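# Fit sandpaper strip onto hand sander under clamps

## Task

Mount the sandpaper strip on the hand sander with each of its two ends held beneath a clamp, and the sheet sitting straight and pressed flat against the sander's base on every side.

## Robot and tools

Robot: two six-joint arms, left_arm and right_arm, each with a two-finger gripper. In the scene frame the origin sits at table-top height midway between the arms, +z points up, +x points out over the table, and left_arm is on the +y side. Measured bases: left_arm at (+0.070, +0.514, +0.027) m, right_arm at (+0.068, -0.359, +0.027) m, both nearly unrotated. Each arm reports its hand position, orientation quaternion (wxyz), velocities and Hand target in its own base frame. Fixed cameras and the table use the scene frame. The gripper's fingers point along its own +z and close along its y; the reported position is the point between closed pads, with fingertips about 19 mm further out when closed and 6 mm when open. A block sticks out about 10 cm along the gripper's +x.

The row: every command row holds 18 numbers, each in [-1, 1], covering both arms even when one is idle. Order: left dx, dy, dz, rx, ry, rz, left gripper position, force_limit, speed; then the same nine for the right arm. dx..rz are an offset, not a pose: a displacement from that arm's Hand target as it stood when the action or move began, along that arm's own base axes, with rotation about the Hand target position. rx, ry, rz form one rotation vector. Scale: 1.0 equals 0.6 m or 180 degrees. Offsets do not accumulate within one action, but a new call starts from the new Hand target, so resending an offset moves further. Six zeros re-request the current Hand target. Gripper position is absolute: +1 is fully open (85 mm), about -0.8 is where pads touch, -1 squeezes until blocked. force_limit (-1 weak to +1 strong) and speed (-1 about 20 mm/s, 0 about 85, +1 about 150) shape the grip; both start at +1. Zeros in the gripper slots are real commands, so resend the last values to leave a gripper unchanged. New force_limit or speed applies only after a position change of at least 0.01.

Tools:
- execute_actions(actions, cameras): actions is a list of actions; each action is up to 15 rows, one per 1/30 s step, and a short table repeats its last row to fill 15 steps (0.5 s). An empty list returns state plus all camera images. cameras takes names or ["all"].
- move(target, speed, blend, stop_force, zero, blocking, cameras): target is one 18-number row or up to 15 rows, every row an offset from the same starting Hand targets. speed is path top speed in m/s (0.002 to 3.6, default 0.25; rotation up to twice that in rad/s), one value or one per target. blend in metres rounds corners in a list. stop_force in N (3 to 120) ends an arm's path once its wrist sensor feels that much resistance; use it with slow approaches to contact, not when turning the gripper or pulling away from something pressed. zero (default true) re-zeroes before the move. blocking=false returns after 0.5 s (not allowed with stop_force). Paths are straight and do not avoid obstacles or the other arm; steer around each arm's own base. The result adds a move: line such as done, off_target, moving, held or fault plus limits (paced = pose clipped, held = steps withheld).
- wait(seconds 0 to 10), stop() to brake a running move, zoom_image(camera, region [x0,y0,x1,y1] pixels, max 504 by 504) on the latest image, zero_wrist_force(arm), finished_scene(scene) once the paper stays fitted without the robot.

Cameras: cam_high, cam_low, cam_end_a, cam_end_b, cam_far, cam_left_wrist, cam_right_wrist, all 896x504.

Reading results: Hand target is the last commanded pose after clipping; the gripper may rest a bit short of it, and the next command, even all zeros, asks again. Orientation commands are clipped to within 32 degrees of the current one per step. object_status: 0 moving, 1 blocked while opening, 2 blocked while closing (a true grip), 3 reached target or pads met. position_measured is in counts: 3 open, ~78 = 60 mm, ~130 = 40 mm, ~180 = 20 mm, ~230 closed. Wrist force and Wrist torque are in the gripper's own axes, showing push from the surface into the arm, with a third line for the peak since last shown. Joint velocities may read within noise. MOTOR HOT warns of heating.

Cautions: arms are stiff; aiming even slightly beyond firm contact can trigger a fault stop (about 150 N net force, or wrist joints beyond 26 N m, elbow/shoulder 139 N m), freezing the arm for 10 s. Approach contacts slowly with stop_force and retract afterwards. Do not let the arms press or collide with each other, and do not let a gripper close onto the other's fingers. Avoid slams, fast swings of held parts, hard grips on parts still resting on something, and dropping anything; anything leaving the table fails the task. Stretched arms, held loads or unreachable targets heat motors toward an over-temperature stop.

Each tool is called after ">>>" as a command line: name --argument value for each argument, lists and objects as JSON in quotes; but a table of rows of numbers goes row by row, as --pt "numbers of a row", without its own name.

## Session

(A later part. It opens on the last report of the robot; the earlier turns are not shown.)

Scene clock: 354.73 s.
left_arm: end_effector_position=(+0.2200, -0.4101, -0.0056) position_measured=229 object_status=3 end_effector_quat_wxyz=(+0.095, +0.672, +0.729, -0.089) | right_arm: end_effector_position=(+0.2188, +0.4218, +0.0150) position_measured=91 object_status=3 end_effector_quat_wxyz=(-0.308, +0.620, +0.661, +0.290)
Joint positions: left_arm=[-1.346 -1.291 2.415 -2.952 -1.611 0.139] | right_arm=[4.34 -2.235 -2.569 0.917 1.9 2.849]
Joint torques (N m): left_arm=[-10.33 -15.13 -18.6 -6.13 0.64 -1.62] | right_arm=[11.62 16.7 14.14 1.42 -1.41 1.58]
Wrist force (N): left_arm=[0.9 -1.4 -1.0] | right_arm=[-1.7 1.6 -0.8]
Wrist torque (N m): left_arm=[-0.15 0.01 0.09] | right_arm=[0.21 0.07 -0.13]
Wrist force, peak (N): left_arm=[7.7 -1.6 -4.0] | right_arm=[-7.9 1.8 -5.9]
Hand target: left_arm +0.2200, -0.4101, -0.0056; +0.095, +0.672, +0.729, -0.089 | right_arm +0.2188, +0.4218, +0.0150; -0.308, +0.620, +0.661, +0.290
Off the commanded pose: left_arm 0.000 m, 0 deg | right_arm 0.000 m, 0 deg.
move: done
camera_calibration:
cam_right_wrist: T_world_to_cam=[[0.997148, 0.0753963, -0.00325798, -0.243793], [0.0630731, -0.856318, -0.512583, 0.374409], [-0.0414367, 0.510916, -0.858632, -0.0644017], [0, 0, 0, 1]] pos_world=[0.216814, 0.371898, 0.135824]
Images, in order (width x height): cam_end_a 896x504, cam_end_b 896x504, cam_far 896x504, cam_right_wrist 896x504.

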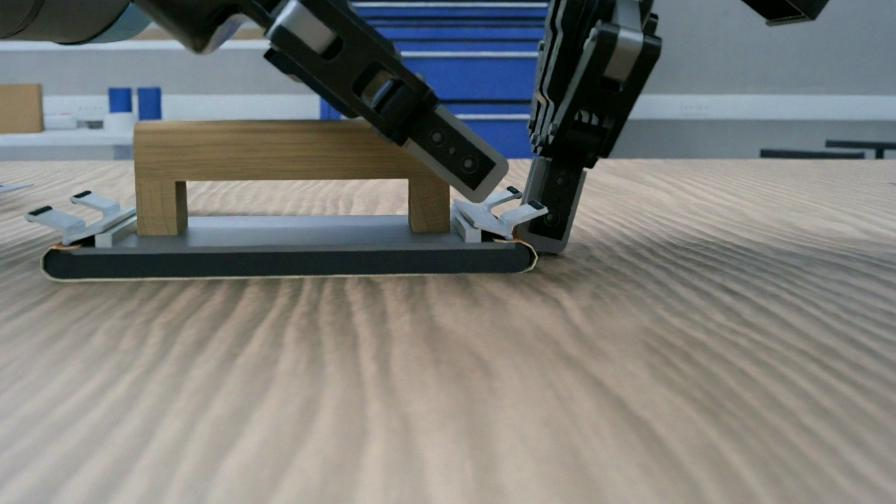

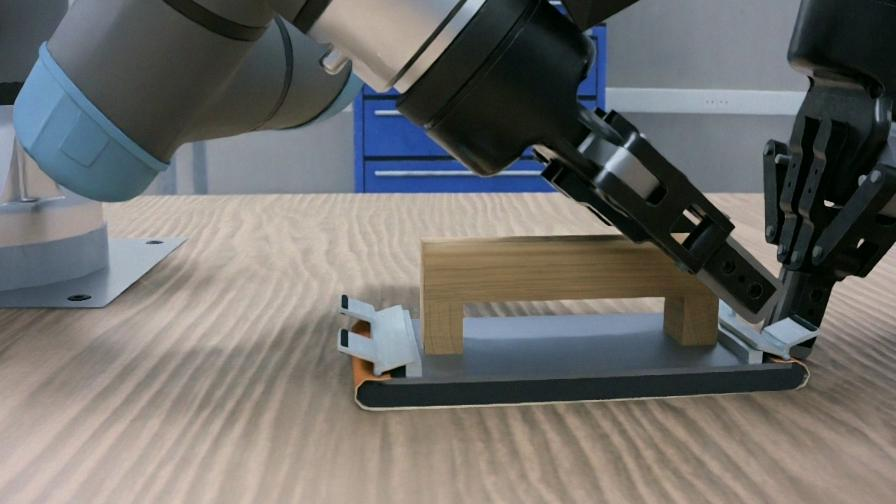

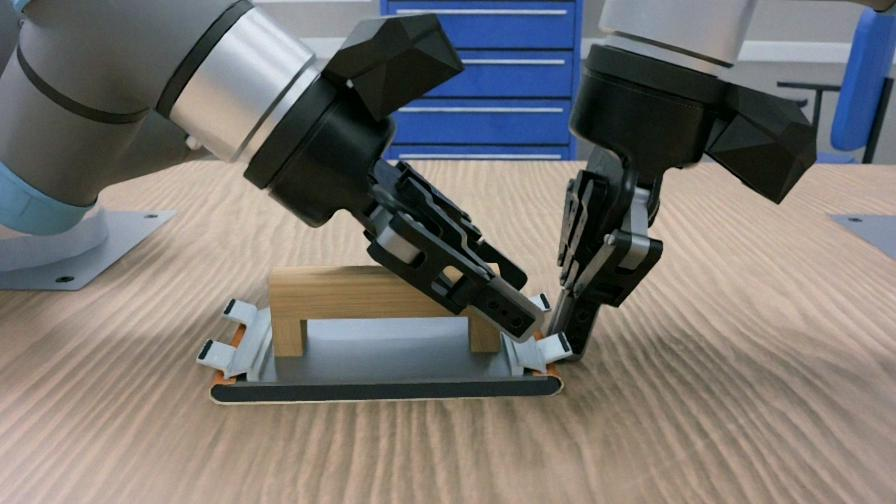

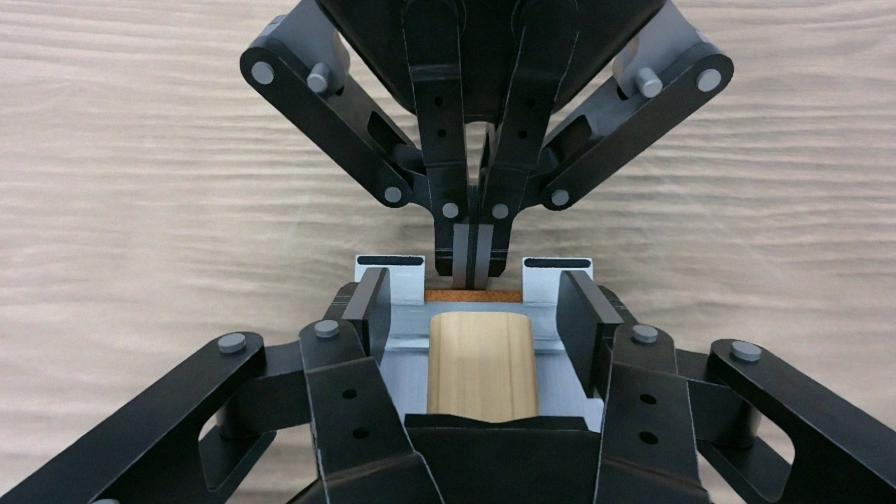

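>>> move --target '[0, 0, 0, 0, 0, 0, -0.8, -1, 0, 0.0053, -0.05, 0, 0, 0, -0.005, 0.3, 1, 0]' --speed 0.06 --cameras '["cam_right_wrist", "cam_end_b"]'

>>> zoom_image --camera "cam_right_wrist" --region '[330, 200, 630, 430]'

Scene clock: 370.03 s.
left_arm: end_effector_position=(+0.2200, -0.4101, -0.0056) position_measured=229 object_status=3 end_effector_quat_wxyz=(+0.095, +0.672, +0.729, -0.089) | right_arm: end_effector_position=(+0.2220, +0.3919, +0.0150) position_measured=91 object_status=3 end_effector_quat_wxyz=(-0.306, +0.625, +0.656, +0.293)
Joint positions: left_arm=[-1.346 -1.291 2.415 -2.952 -1.611 0.139] | right_arm=[4.299 -2.246 -2.626 0.979 1.918 2.831]
Joint torques (N m): left_arm=[-5.31 -24.81 -10.66 -6.2 -1.19 -1.71] | right_arm=[-14.38 16.72 -11.57 5.74 2.78 -1.58]
Wrist force (N): left_arm=[1.0 -1.4 -1.2] | right_arm=[-1.4 1.9 -0.1]
Wrist torque (N m): left_arm=[-0.15 -0.01 0.09] | right_arm=[0.22 0.03 -0.05]
Wrist force, peak (N): left_arm=[1.1 -1.6 -1.1] | right_arm=[-2.1 2.0 -1.0]
Hand target: left_arm +0.2200, -0.4101, -0.0056; +0.095, +0.672, +0.729, -0.089 | right_arm +0.2220, +0.3918, +0.0150; -0.306, +0.625, +0.656, +0.293
Off the commanded pose: left_arm 0.000 m, 0 deg | right_arm 0.000 m, 0 deg.
move: done
camera_calibration:
cam_right_wrist: T_world_to_cam=[[0.998208, 0.0597516, -0.00319789, -0.23881], [0.0496691, -0.857203, -0.512577, 0.351941], [-0.0333686, 0.5115, -0.858635, -0.0510212], [0, 0, 0, 1]] pos_world=[0.219199, 0.342051, 0.135825]
Images, in order (width x height): cam_end_b 896x504, cam_right_wrist 896x504.

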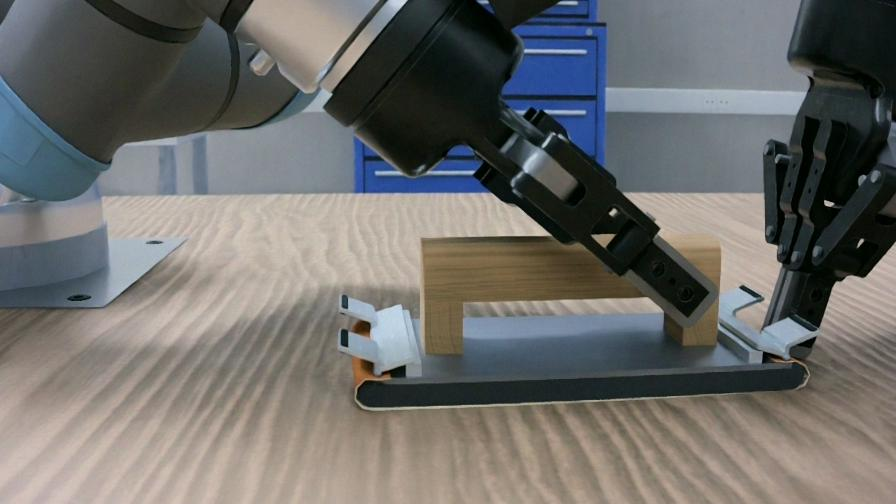

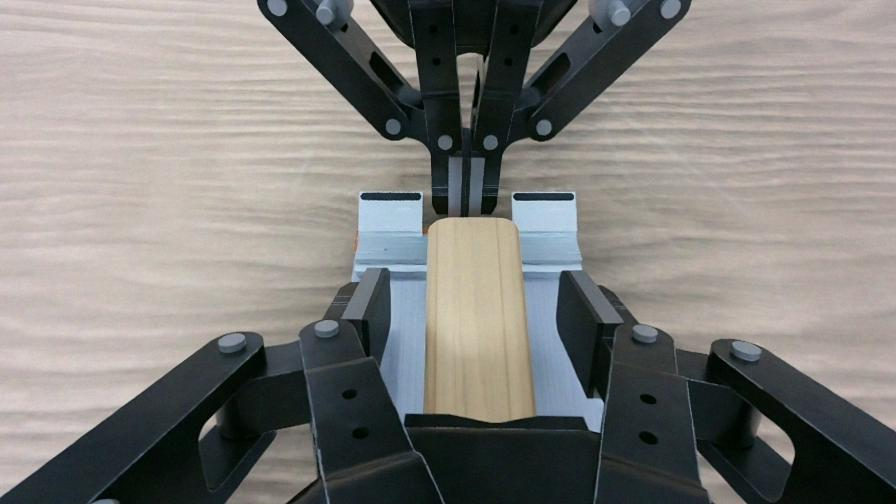

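Scaled by 1.680.

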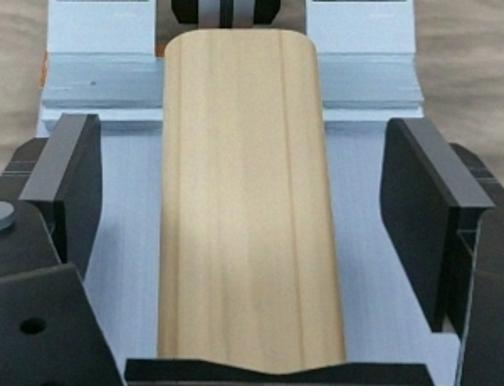

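>>> move --target '[0, 0, 0, 0, 0, 0, -0.8, -1, 0, 0, 0, 0, 0, 0, 0, -1, -1, -1]' --speed 0.05 --cameras '["cam_right_wrist", "cam_end_a"]'

Scene clock: 373.03 s.
left_arm: end_effector_position=(+0.2200, -0.4101, -0.0056) position_measured=229 object_status=3 end_effector_quat_wxyz=(+0.095, +0.672, +0.729, -0.089) | right_arm: end_effector_position=(+0.2220, +0.3918, +0.0151) position_measured=161 object_status=2 end_effector_quat_wxyz=(-0.306, +0.625, +0.656, +0.293)
Joint positions: left_arm=[-1.346 -1.291 2.415 -2.952 -1.611 0.139] | right_arm=[4.299 -2.246 -2.626 0.979 1.918 2.831]
Joint torques (N m): left_arm=[-1.15 -31.6 -10.43 -6.06 -1.02 -1.53] | right_arm=[-16.22 15.33 -9.65 4.26 -0.42 -1.26]
Wrist force (N): left_arm=[1.4 -0.8 -1.0] | right_arm=[0.6 -0.3 -5.5]
Wrist torque (N m): left_arm=[-0.17 0.01 0.08] | right_arm=[0.54 -0.03 -0.12]
Wrist force, peak (N): left_arm=[0.9 -1.6 -1.3] | right_arm=[0.6 -0.2 -5.8]
Hand target: left_arm +0.2200, -0.4101, -0.0056; +0.095, +0.672, +0.729, -0.089 | right_arm +0.2220, +0.3918, +0.0150; -0.306, +0.625, +0.656, +0.293
Off the commanded pose: left_arm 0.000 m, 0 deg | right_arm 0.000 m, 0 deg.
move: done
camera_calibration:
cam_right_wrist: T_world_to_cam=[[0.998205, 0.0598043, -0.00327594, -0.238811], [0.0496697, -0.857131, -0.512699, 0.351846], [-0.0334695, 0.511616, -0.858562, -0.0509978], [0, 0, 0, 1]] pos_world=[0.219199, 0.341952, 0.135824]
Images, in order (width x height): cam_end_a 896x504, cam_right_wrist 896x504.

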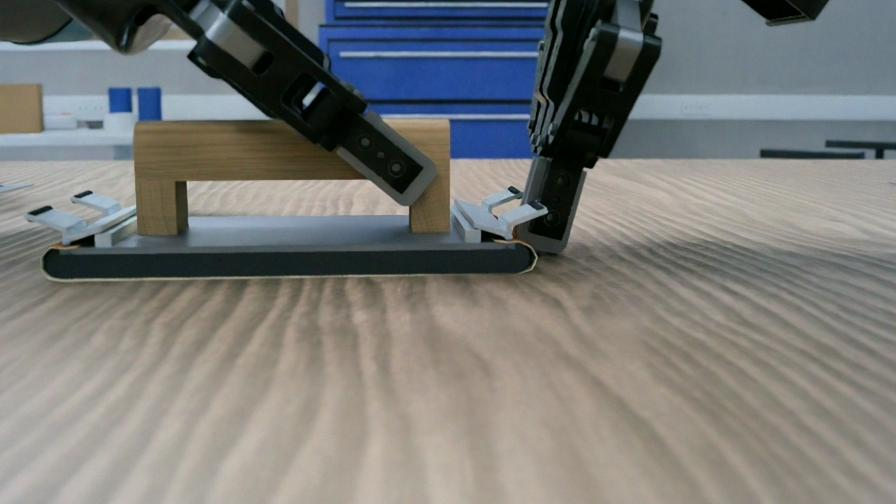

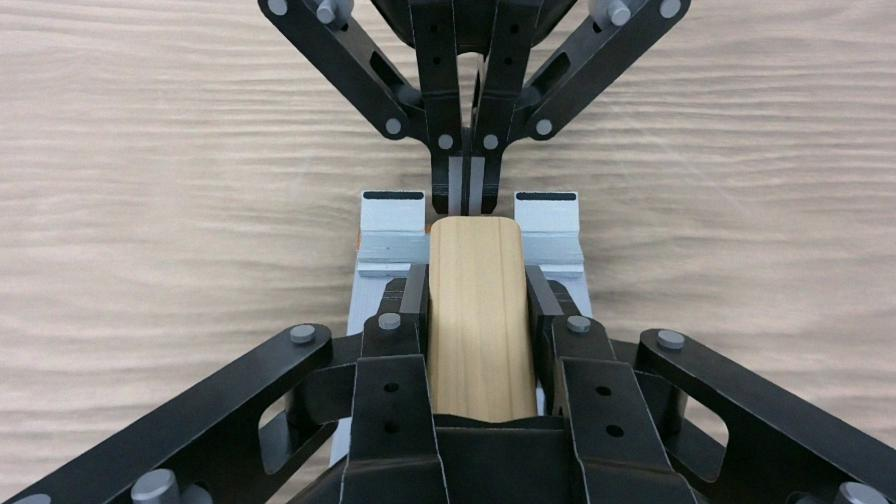

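>>> move --target '[0.0005, -0.0067, 0, 0, 0, 0, -0.8, -1, 0, 0, 0, 0, 0, 0, 0, -1, -1, -1]' --speed 0.005 --stop_force 14 --cameras '["cam_end_a", "cam_end_b", "cam_far"]'

>>> zoom_image --camera "cam_end_a" --region '[440, 170, 580, 300]'

>>> zoom_image --camera "cam_end_b" --region '[690, 270, 840, 420]'

>>> zoom_image --camera "cam_end_a" --region '[10, 170, 150, 300]'

Scene clock: 376.23 s.
left_arm: end_effector_position=(+0.2201, -0.4115, -0.0056) position_measured=229 object_status=3 end_effector_quat_wxyz=(+0.095, +0.672, +0.729, -0.089) | right_arm: end_effector_position=(+0.2220, +0.3918, +0.0150) position_measured=161 object_status=2 end_effector_quat_wxyz=(-0.306, +0.625, +0.656, +0.293)
Joint positions: left_arm=[-1.347 -1.289 2.411 -2.951 -1.61 0.139] | right_arm=[4.299 -2.246 -2.626 0.979 1.918 2.831]
Joint torques (N m): left_arm=[9.3 -36.17 -11.4 -9.24 -1.99 1.8] | right_arm=[-12.02 15.73 3.6 1.23 -1.94 0.11]
Wrist force (N): left_arm=[14.7 -0.6 -4.7] | right_arm=[-1.5 -1.5 -11.5]
Wrist torque (N m): left_arm=[-0.14 -0.33 0.09] | right_arm=[0.47 0.09 -0.09]
Wrist force, peak (N): left_arm=[18.8 -0.9 -5.9] | right_arm=[-2.1 -1.3 -12.6]
Hand target: left_arm +0.2201, -0.4115, -0.0056; +0.095, +0.672, +0.729, -0.089 (not the last commanded pose) | right_arm +0.2220, +0.3918, +0.0150; -0.306, +0.625, +0.656, +0.293
Off the commanded pose: left_arm 0.003 m, 0 deg | right_arm 0.000 m, 0 deg.
move: contact (left_arm)
Images, in order (width x height): cam_end_a 896x504, cam_end_b 896x504, cam_far 896x504.

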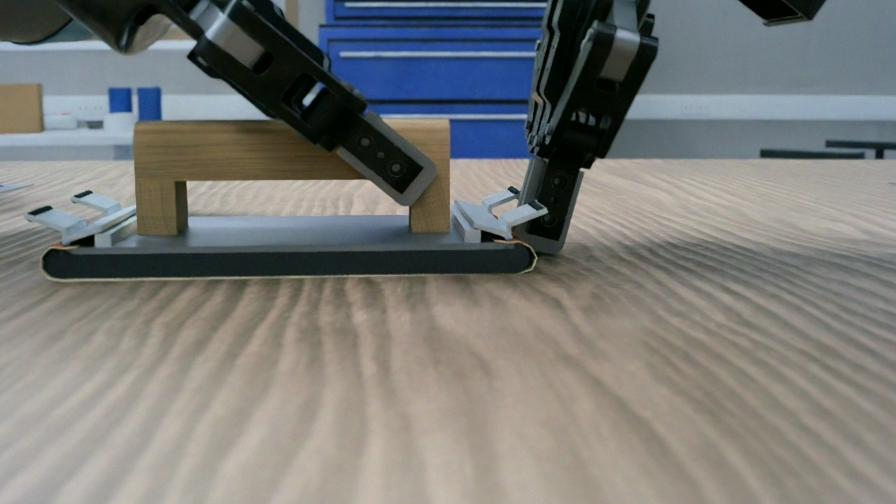

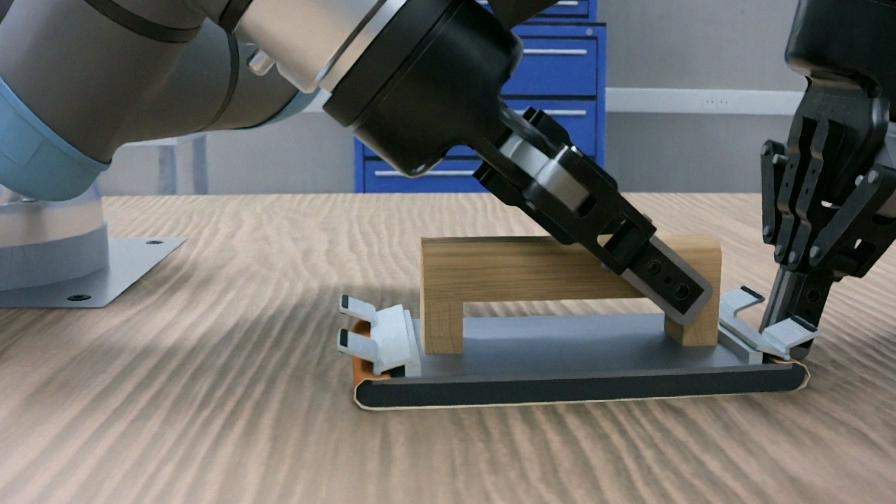

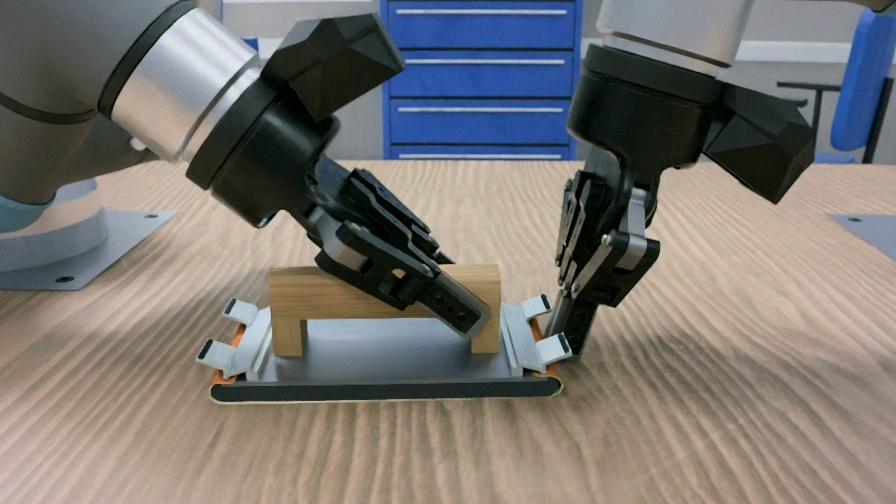

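Scaled by 3.600.

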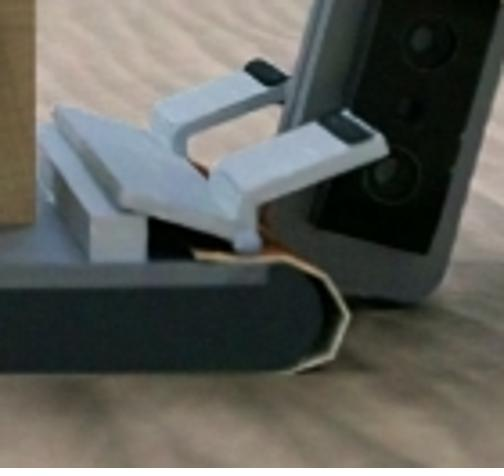

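Scaled by 3.360.

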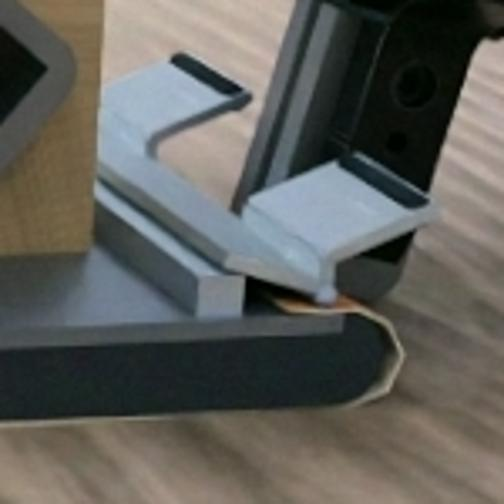

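Scaled by 3.600.

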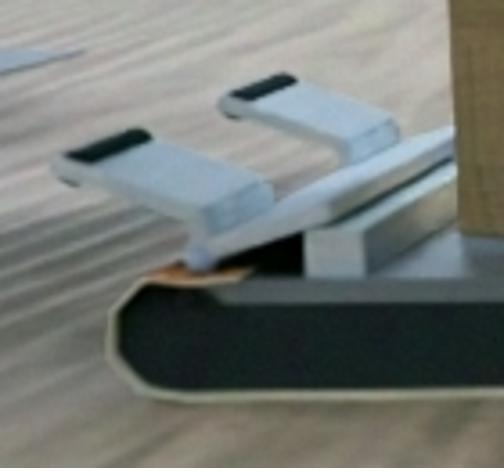

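>>> move --target '[0.0002, -0.001, -0.0007, 0.0831, 0.0063, 0, -0.8, -1, 0, 0, 0, 0, 0, 0, 0, -1, -1, -1]' --speed 0.05

>>> move --target '[0.0009, -0.0117, 0, 0, 0, 0, -0.8, -1, 0, 0, 0, 0, 0, 0, 0, -1, -1, -1]' --speed 0.006 --stop_force 20 --cameras '["cam_end_a", "cam_end_b", "cam_far"]'

>>> zoom_image --camera "cam_end_a" --region '[440, 170, 580, 300]'

>>> zoom_image --camera "cam_end_b" --region '[690, 270, 840, 420]'

>>> zoom_image --camera "cam_end_b" --region '[320, 280, 460, 420]'

Scene clock: 399.53 s.
left_arm: end_effector_position=(+0.2203, -0.4121, -0.0060) position_measured=229 object_status=3 end_effector_quat_wxyz=(-0.001, +0.678, +0.735, +0.000) | right_arm: end_effector_position=(+0.2220, +0.3918, +0.0150) position_measured=161 object_status=2 end_effector_quat_wxyz=(-0.306, +0.625, +0.656, +0.293)
Joint positions: left_arm=[-1.368 -1.284 2.233 -2.519 -1.572 0.122] | right_arm=[4.299 -2.246 -2.626 0.979 1.918 2.831]
Joint torques (N m): left_arm=[-12.73 -14.46 -25.18 0.1 1.47 -1.79] | right_arm=[6.59 16.84 10.91 1.2 1.35 0.16]
Wrist force (N): left_arm=[0.1 -1.1 -0.2] | right_arm=[0.9 -0.7 -6.4]
Wrist torque (N m): left_arm=[-0.18 -0.01 0.08] | right_arm=[0.47 0.02 -0.08]
Wrist force, peak (N): left_arm=[14.8 -0.8 -4.8] | right_arm=[-1.3 -1.2 -11.7]
Hand target: left_arm +0.2203, -0.4121, -0.0060; -0.001, +0.678, +0.735, +0.000 | right_arm +0.2220, +0.3918, +0.0150; -0.306, +0.625, +0.656, +0.293
Off the commanded pose: left_arm 0.000 m, 0 deg | right_arm 0.000 m, 0 deg.
move: done

Scene clock: 401.10 s.
left_arm: end_effector_position=(+0.2205, -0.4150, -0.0061) position_measured=229 object_status=3 end_effector_quat_wxyz=(-0.001, +0.678, +0.735, +0.000) | right_arm: end_effector_position=(+0.2220, +0.3918, +0.0150) position_measured=161 object_status=2 end_effector_quat_wxyz=(-0.306, +0.625, +0.656, +0.293)
Joint positions: left_arm=[-1.369 -1.279 2.226 -2.516 -1.572 0.121] | right_arm=[4.299 -2.246 -2.626 0.979 1.918 2.831]
Joint torques (N m): left_arm=[-1.75 -41.03 -15.14 -10.21 -1.08 1.79] | right_arm=[6.56 17.14 8.99 1.2 1.37 0.08]
Wrist force (N): left_arm=[20.0 -0.3 -1.6] | right_arm=[-2.9 -1.6 -14.7]
Wrist torque (N m): left_arm=[-0.17 -0.41 0.09] | right_arm=[0.51 0.10 -0.08]
Wrist force, peak (N): left_arm=[25.2 -0.5 -2.5] | right_arm=[-3.9 -1.4 -16.8]
Hand target: left_arm +0.2205, -0.4150, -0.0061; -0.001, +0.678, +0.735, +0.000 (not the last commanded pose) | right_arm +0.2220, +0.3918, +0.0150; -0.306, +0.625, +0.656, +0.293
Off the commanded pose: left_arm 0.004 m, 0 deg | right_arm 0.000 m, 0 deg.
move: contact (left_arm)
Images, in order (width x height): cam_end_a 896x504, cam_end_b 896x504, cam_far 896x504.

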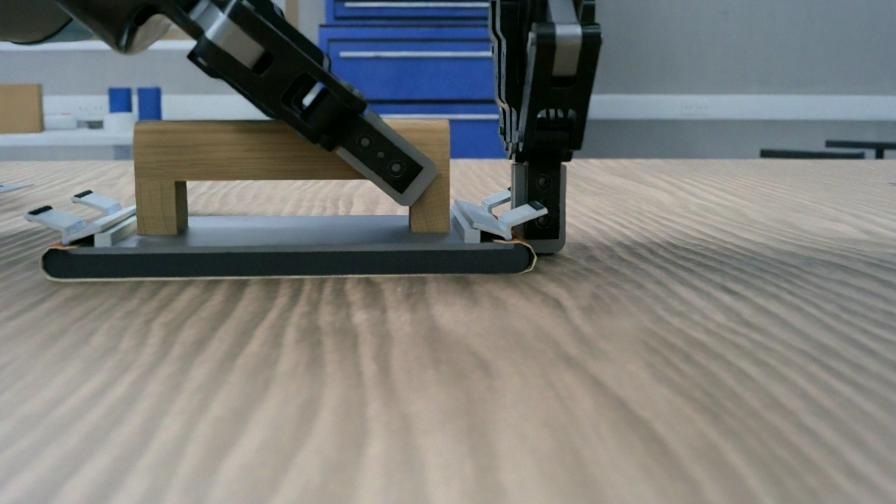

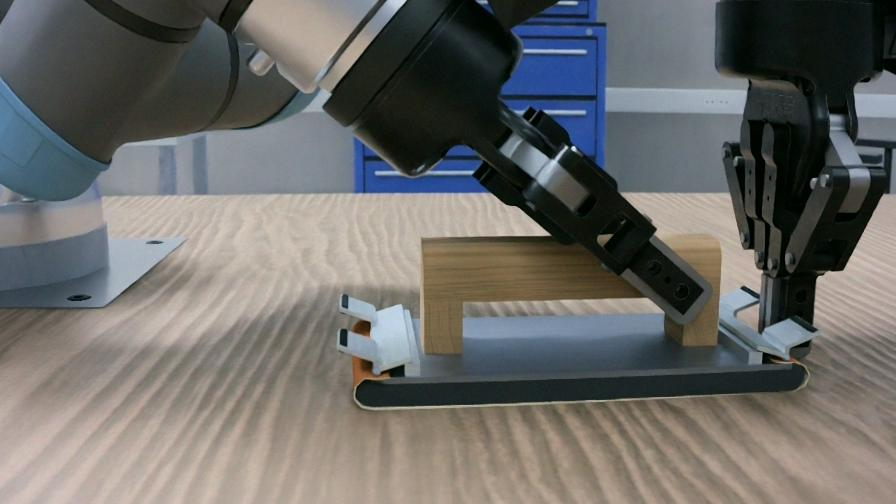

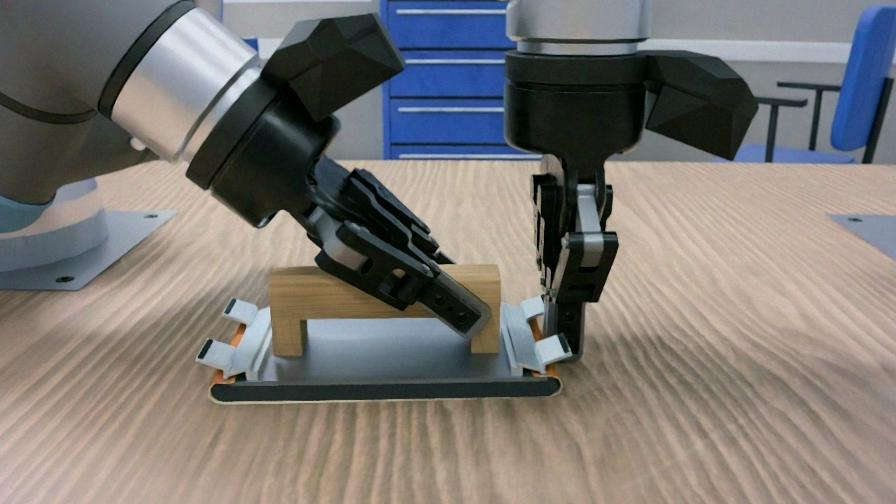

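Scaled by 3.600.

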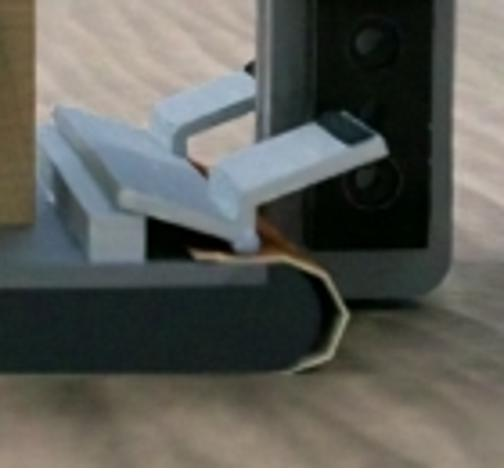

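Scaled by 3.360.

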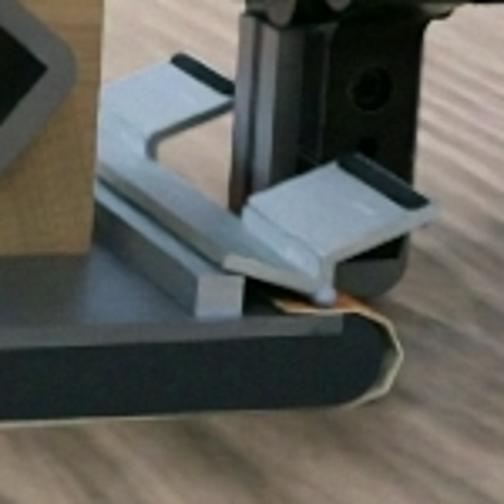

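Scaled by 3.600.

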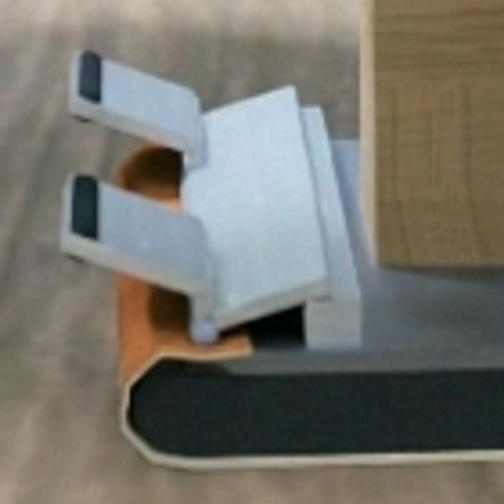

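>>> move --target '[-0.0045, 0.0667, 0.1, 0, 0, 0, -0.8, -1, 0, 0, 0, 0, 0, 0, 0, -1, -1, -1]' --speed 0.1 --cameras '["cam_end_a", "cam_end_b", "cam_far", "cam_left_wrist", "cam_right_wrist", "cam_high"]'

>>> zoom_image --camera "cam_right_wrist" --region '[330, 150, 630, 430]'

>>> zoom_image --camera "cam_left_wrist" --region '[340, 200, 640, 430]'

>>> zoom_image --camera "cam_end_a" --region '[440, 170, 580, 300]'

>>> zoom_image --camera "cam_far" --region '[480, 280, 600, 410]'

Scene clock: 409.73 s.
left_arm: end_effector_position=(+0.2178, -0.3750, +0.0538) position_measured=229 object_status=3 end_effector_quat_wxyz=(-0.001, +0.678, +0.735, +0.000) | right_arm: end_effector_position=(+0.2220, +0.3918, +0.0150) position_measured=161 object_status=2 end_effector_quat_wxyz=(-0.306, +0.625, +0.656, +0.293)
Joint positions: left_arm=[-1.356 -1.491 2.268 -2.347 -1.572 0.134] | right_arm=[4.299 -2.246 -2.626 0.979 1.918 2.831]
Joint torques (N m): left_arm=[13.24 -33.88 -11.47 0.35 0.84 2.11] | right_arm=[6.37 18.24 2.96 1.2 1.25 -0.04]
Wrist force (N): left_arm=[0.1 -1.0 -0.1] | right_arm=[0.1 0.0 -6.0]
Wrist torque (N m): left_arm=[-0.15 0.02 -0.09] | right_arm=[0.46 0.03 -0.04]
Wrist force, peak (N): left_arm=[20.3 -0.3 -1.6] | right_arm=[-3.2 -1.6 -15.2]
Hand target: left_arm +0.2178, -0.3749, +0.0539; -0.001, +0.678, +0.735, +0.000 | right_arm +0.2220, +0.3918, +0.0150; -0.306, +0.625, +0.656, +0.293
Off the commanded pose: left_arm 0.000 m, 0 deg | right_arm 0.000 m, 0 deg.
move: done
camera_calibration:
cam_left_wrist: T_world_to_cam=[[0.99862, 0.0517971, -0.00867005, -0.189751], [0.0518298, -0.945382, 0.321819, -0.364784], [0.00847278, -0.321824, -0.946762, 0.0581792], [0, 0, 0, 1]] pos_world=[0.207903, -0.316308, 0.170831]
cam_right_wrist: T_world_to_cam=[[0.998213, 0.0596708, -0.0032448, -0.238771], [0.0495757, -0.857209, -0.512577, 0.351877], [-0.0333674, 0.5115, -0.858635, -0.0509705], [0, 0, 0, 1]] pos_world=[0.219199, 0.341951, 0.135824]
Images, in order (width x height): cam_high 896x504, cam_end_a 896x504, cam_end_b 896x504, cam_far 896x504, cam_left_wrist 896x504, cam_right_wrist 896x504.

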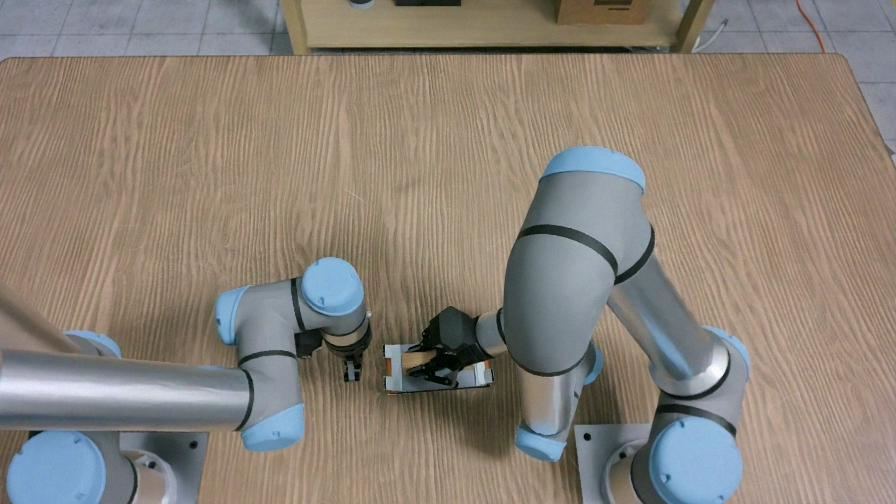

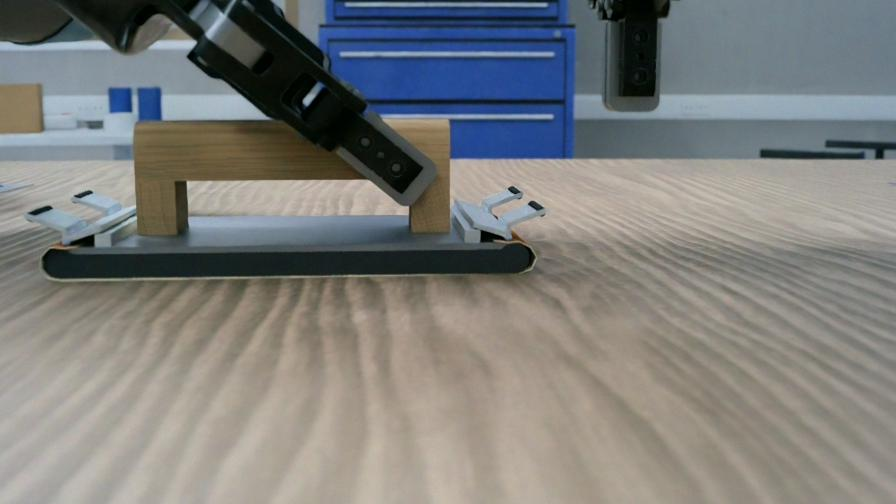

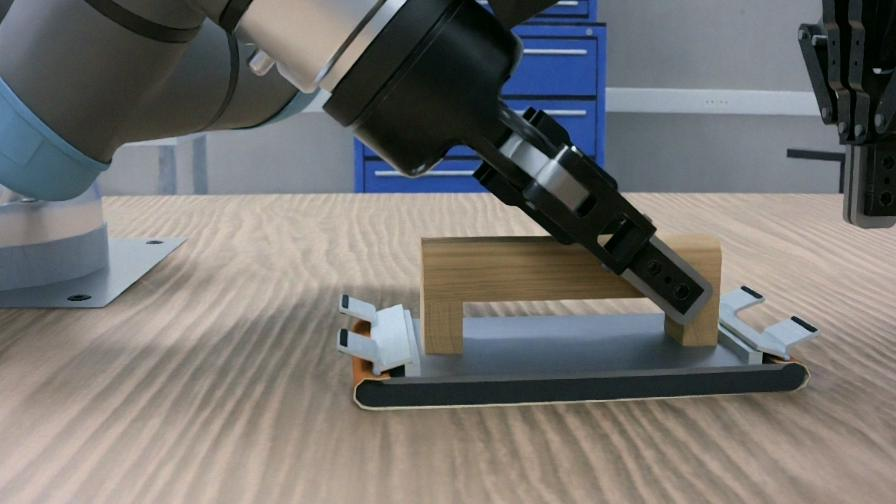

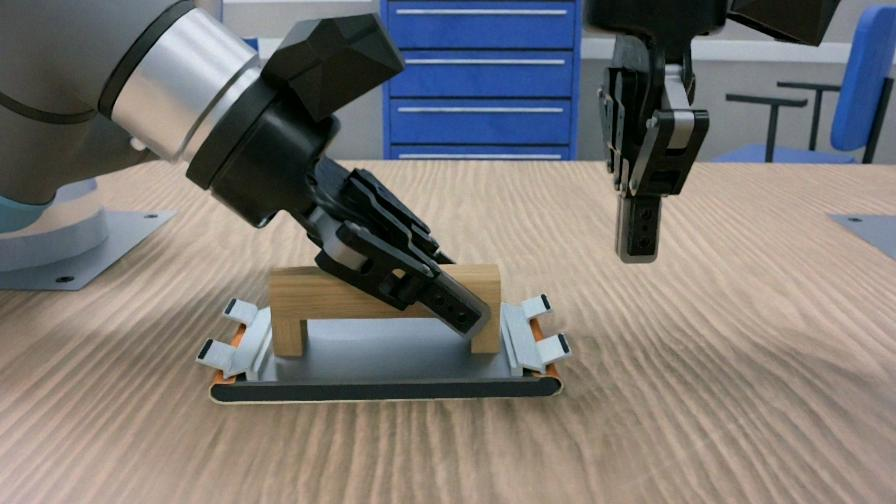

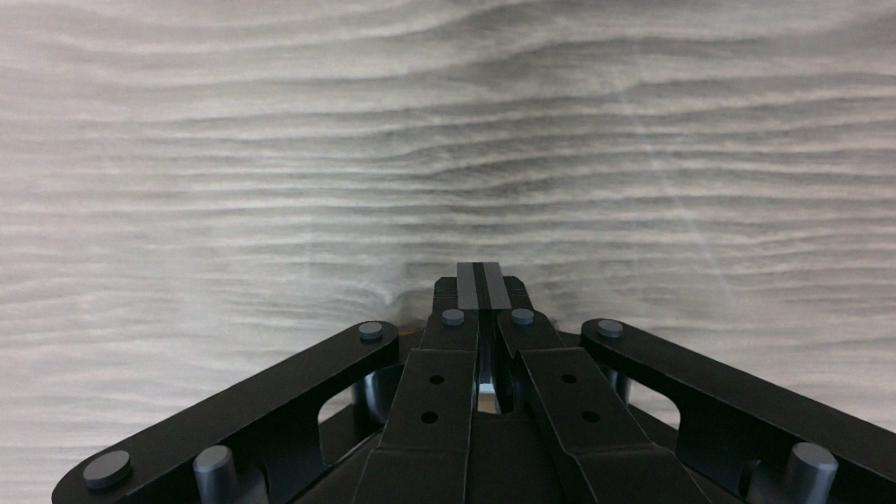

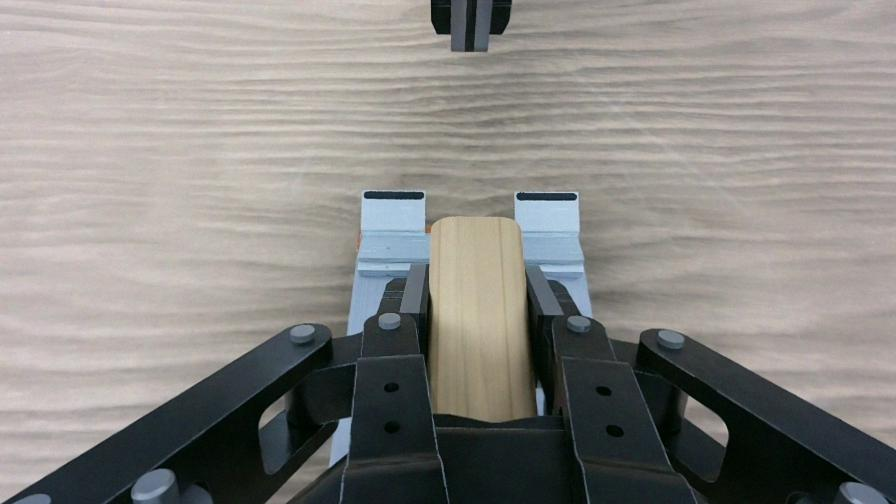

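Scaled by 1.680.

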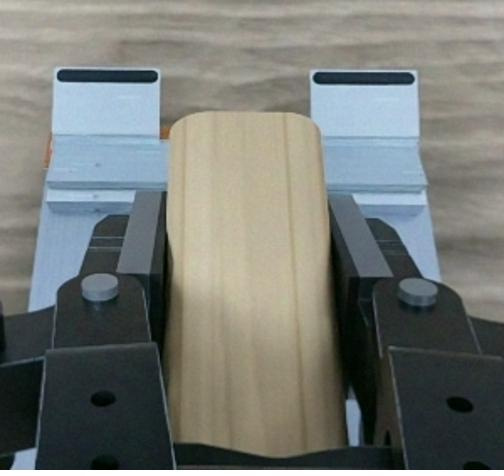

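Scaled by 1.680.

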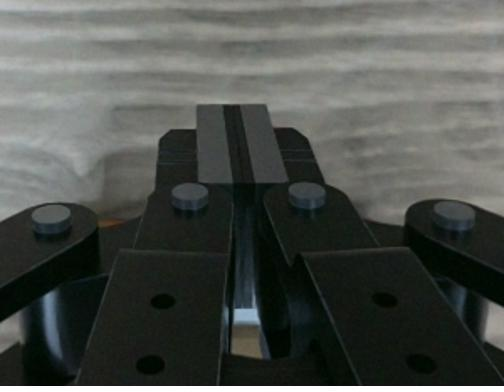

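Scaled by 3.600.

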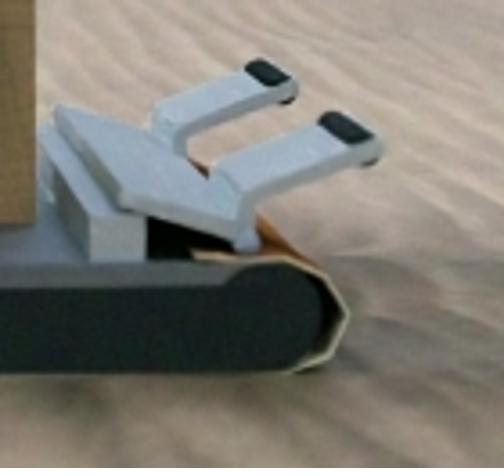

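Scaled by 3.877.

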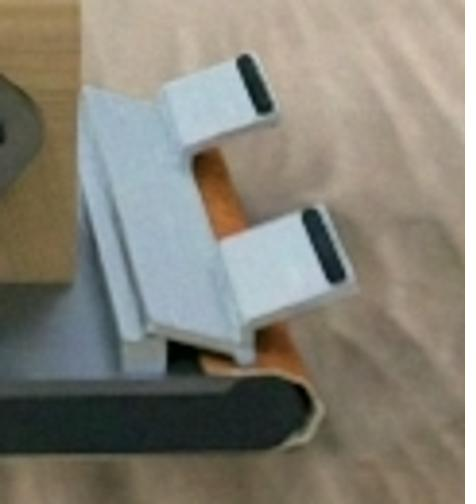

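>>> move --pt "0.0011 -0.0167 -0.1 0 0 0 -0.8 -1 0 0 0 0 0 0 0 -1 -1 -1" --pt "0.004 -0.0568 -0.1 0 0 0 -0.8 -1 0 0 0 0 0 0 0 -1 -1 -1" --speed 0.1 --blend '[0.01, 0]'

>>> move --target '[0.0012, -0.0167, 0, 0, 0, 0, -0.8, -1, 0, 0, 0, 0, 0, 0, 0, -1, -1, -1]' --speed 0.006 --stop_force 28 --cameras '["cam_end_a", "cam_end_b"]'

>>> zoom_image --camera "cam_end_a" --region '[440, 170, 580, 300]'

>>> zoom_image --camera "cam_end_a" --region '[10, 170, 150, 300]'

Scene clock: 416.23 s.
left_arm: end_effector_position=(+0.2202, -0.4089, -0.0061) position_measured=229 object_status=3 end_effector_quat_wxyz=(-0.001, +0.678, +0.735, +0.000) | right_arm: end_effector_position=(+0.2220, +0.3918, +0.0150) position_measured=161 object_status=2 end_effector_quat_wxyz=(-0.306, +0.625, +0.656, +0.293)
Joint positions: left_arm=[-1.367 -1.288 2.241 -2.522 -1.572 0.123] | right_arm=[4.299 -2.246 -2.626 0.979 1.918 2.831]
Joint torques (N m): left_arm=[-13.19 -14.23 -25.11 -0.02 -0.04 -1.69] | right_arm=[6.27 19.34 -2.35 1.23 1.32 -0.12]
Wrist force (N): left_arm=[0.2 -1.0 0.0] | right_arm=[0.4 -0.2 -6.3]
Wrist torque (N m): left_arm=[-0.14 -0.03 0.08] | right_arm=[0.43 -0.02 -0.03]
Wrist force, peak (N): left_arm=[0.8 -1.2 0.7] | right_arm=[0.1 -0.1 -6.7]
Hand target: left_arm +0.2202, -0.4090, -0.0061; -0.001, +0.678, +0.735, +0.000 | right_arm +0.2220, +0.3918, +0.0150; -0.306, +0.625, +0.656, +0.293
Off the commanded pose: left_arm 0.000 m, 0 deg | right_arm 0.000 m, 0 deg.
move: done

Scene clock: 418.37 s.
left_arm: end_effector_position=(+0.2206, -0.4153, -0.0062) position_measured=229 object_status=3 end_effector_quat_wxyz=(-0.001, +0.678, +0.735, +0.000) | right_arm: end_effector_position=(+0.2220, +0.3918, +0.0150) position_measured=161 object_status=2 end_effector_quat_wxyz=(-0.306, +0.625, +0.656, +0.293)
Joint positions: left_arm=[-1.369 -1.278 2.225 -2.516 -1.572 0.121] | right_arm=[4.299 -2.246 -2.626 0.979 1.918 2.831]
Joint torques (N m): left_arm=[-5.42 -40.02 -19.07 -11.76 -1.3 1.65] | right_arm=[6.69 19.56 -5.52 1.32 1.35 -0.13]
Wrist force (N): left_arm=[25.9 0.2 -2.8] | right_arm=[-4.9 -1.5 -18.7]
Wrist torque (N m): left_arm=[-0.16 -0.36 0.09] | right_arm=[0.50 0.15 -0.06]
Wrist force, peak (N): left_arm=[31.9 0.3 -4.4] | right_arm=[-6.0 -1.6 -21.1]
Hand target: left_arm +0.2206, -0.4153, -0.0062; -0.001, +0.678, +0.735, +0.000 (not the last commanded pose) | right_arm +0.2220, +0.3918, +0.0150; -0.306, +0.625, +0.656, +0.293
Off the commanded pose: left_arm 0.004 m, 0 deg | right_arm 0.000 m, 0 deg.
move: contact (left_arm)
Images, in order (width x height): cam_end_a 896x504, cam_end_b 896x504.

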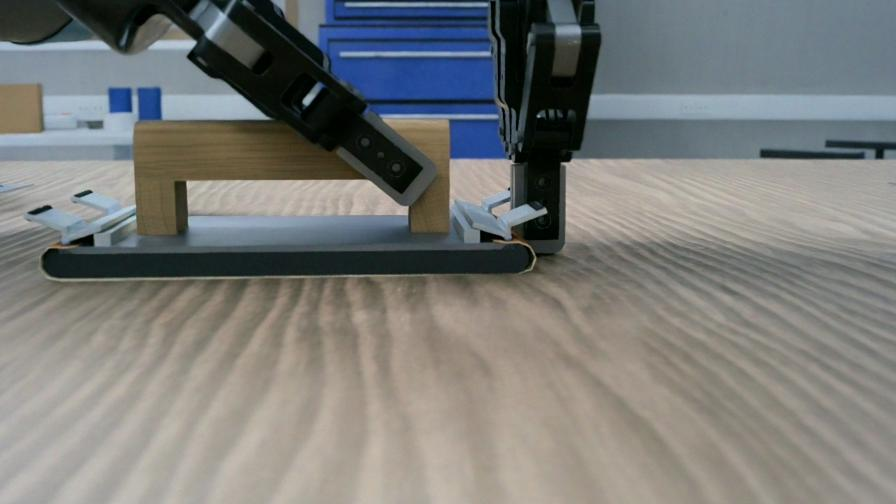

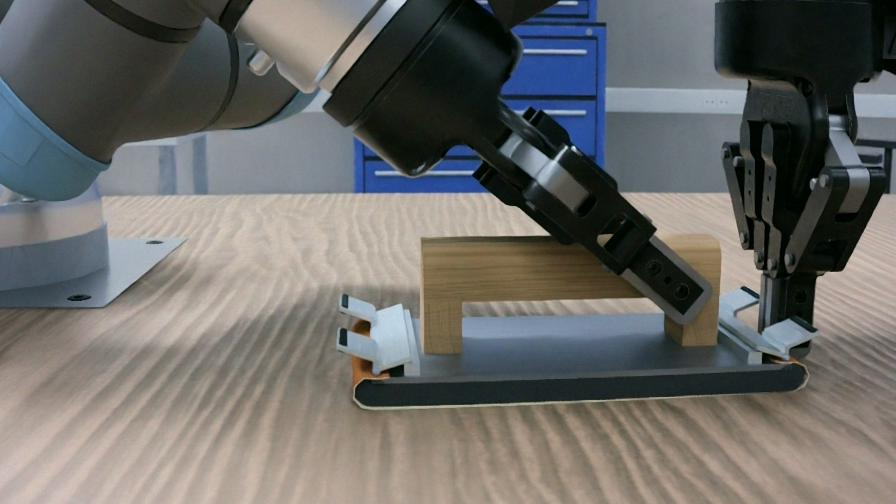

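Scaled by 3.600.

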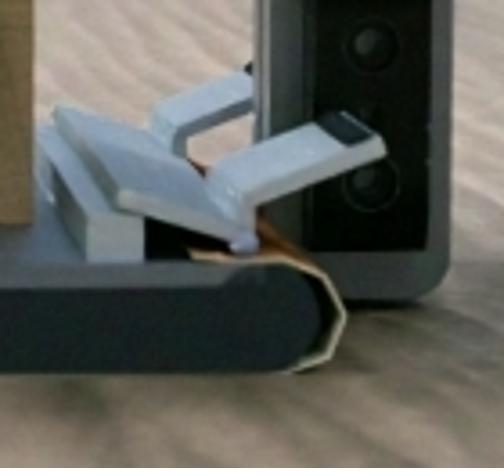

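Scaled by 3.600.

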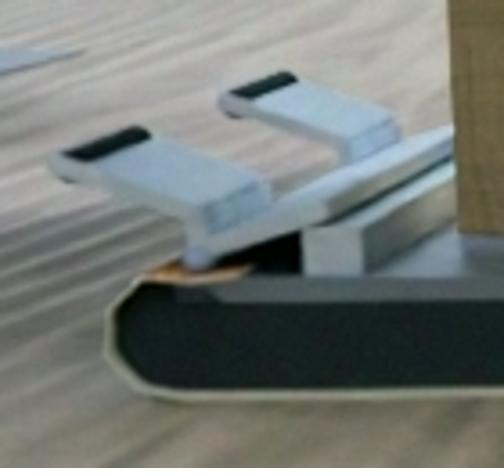

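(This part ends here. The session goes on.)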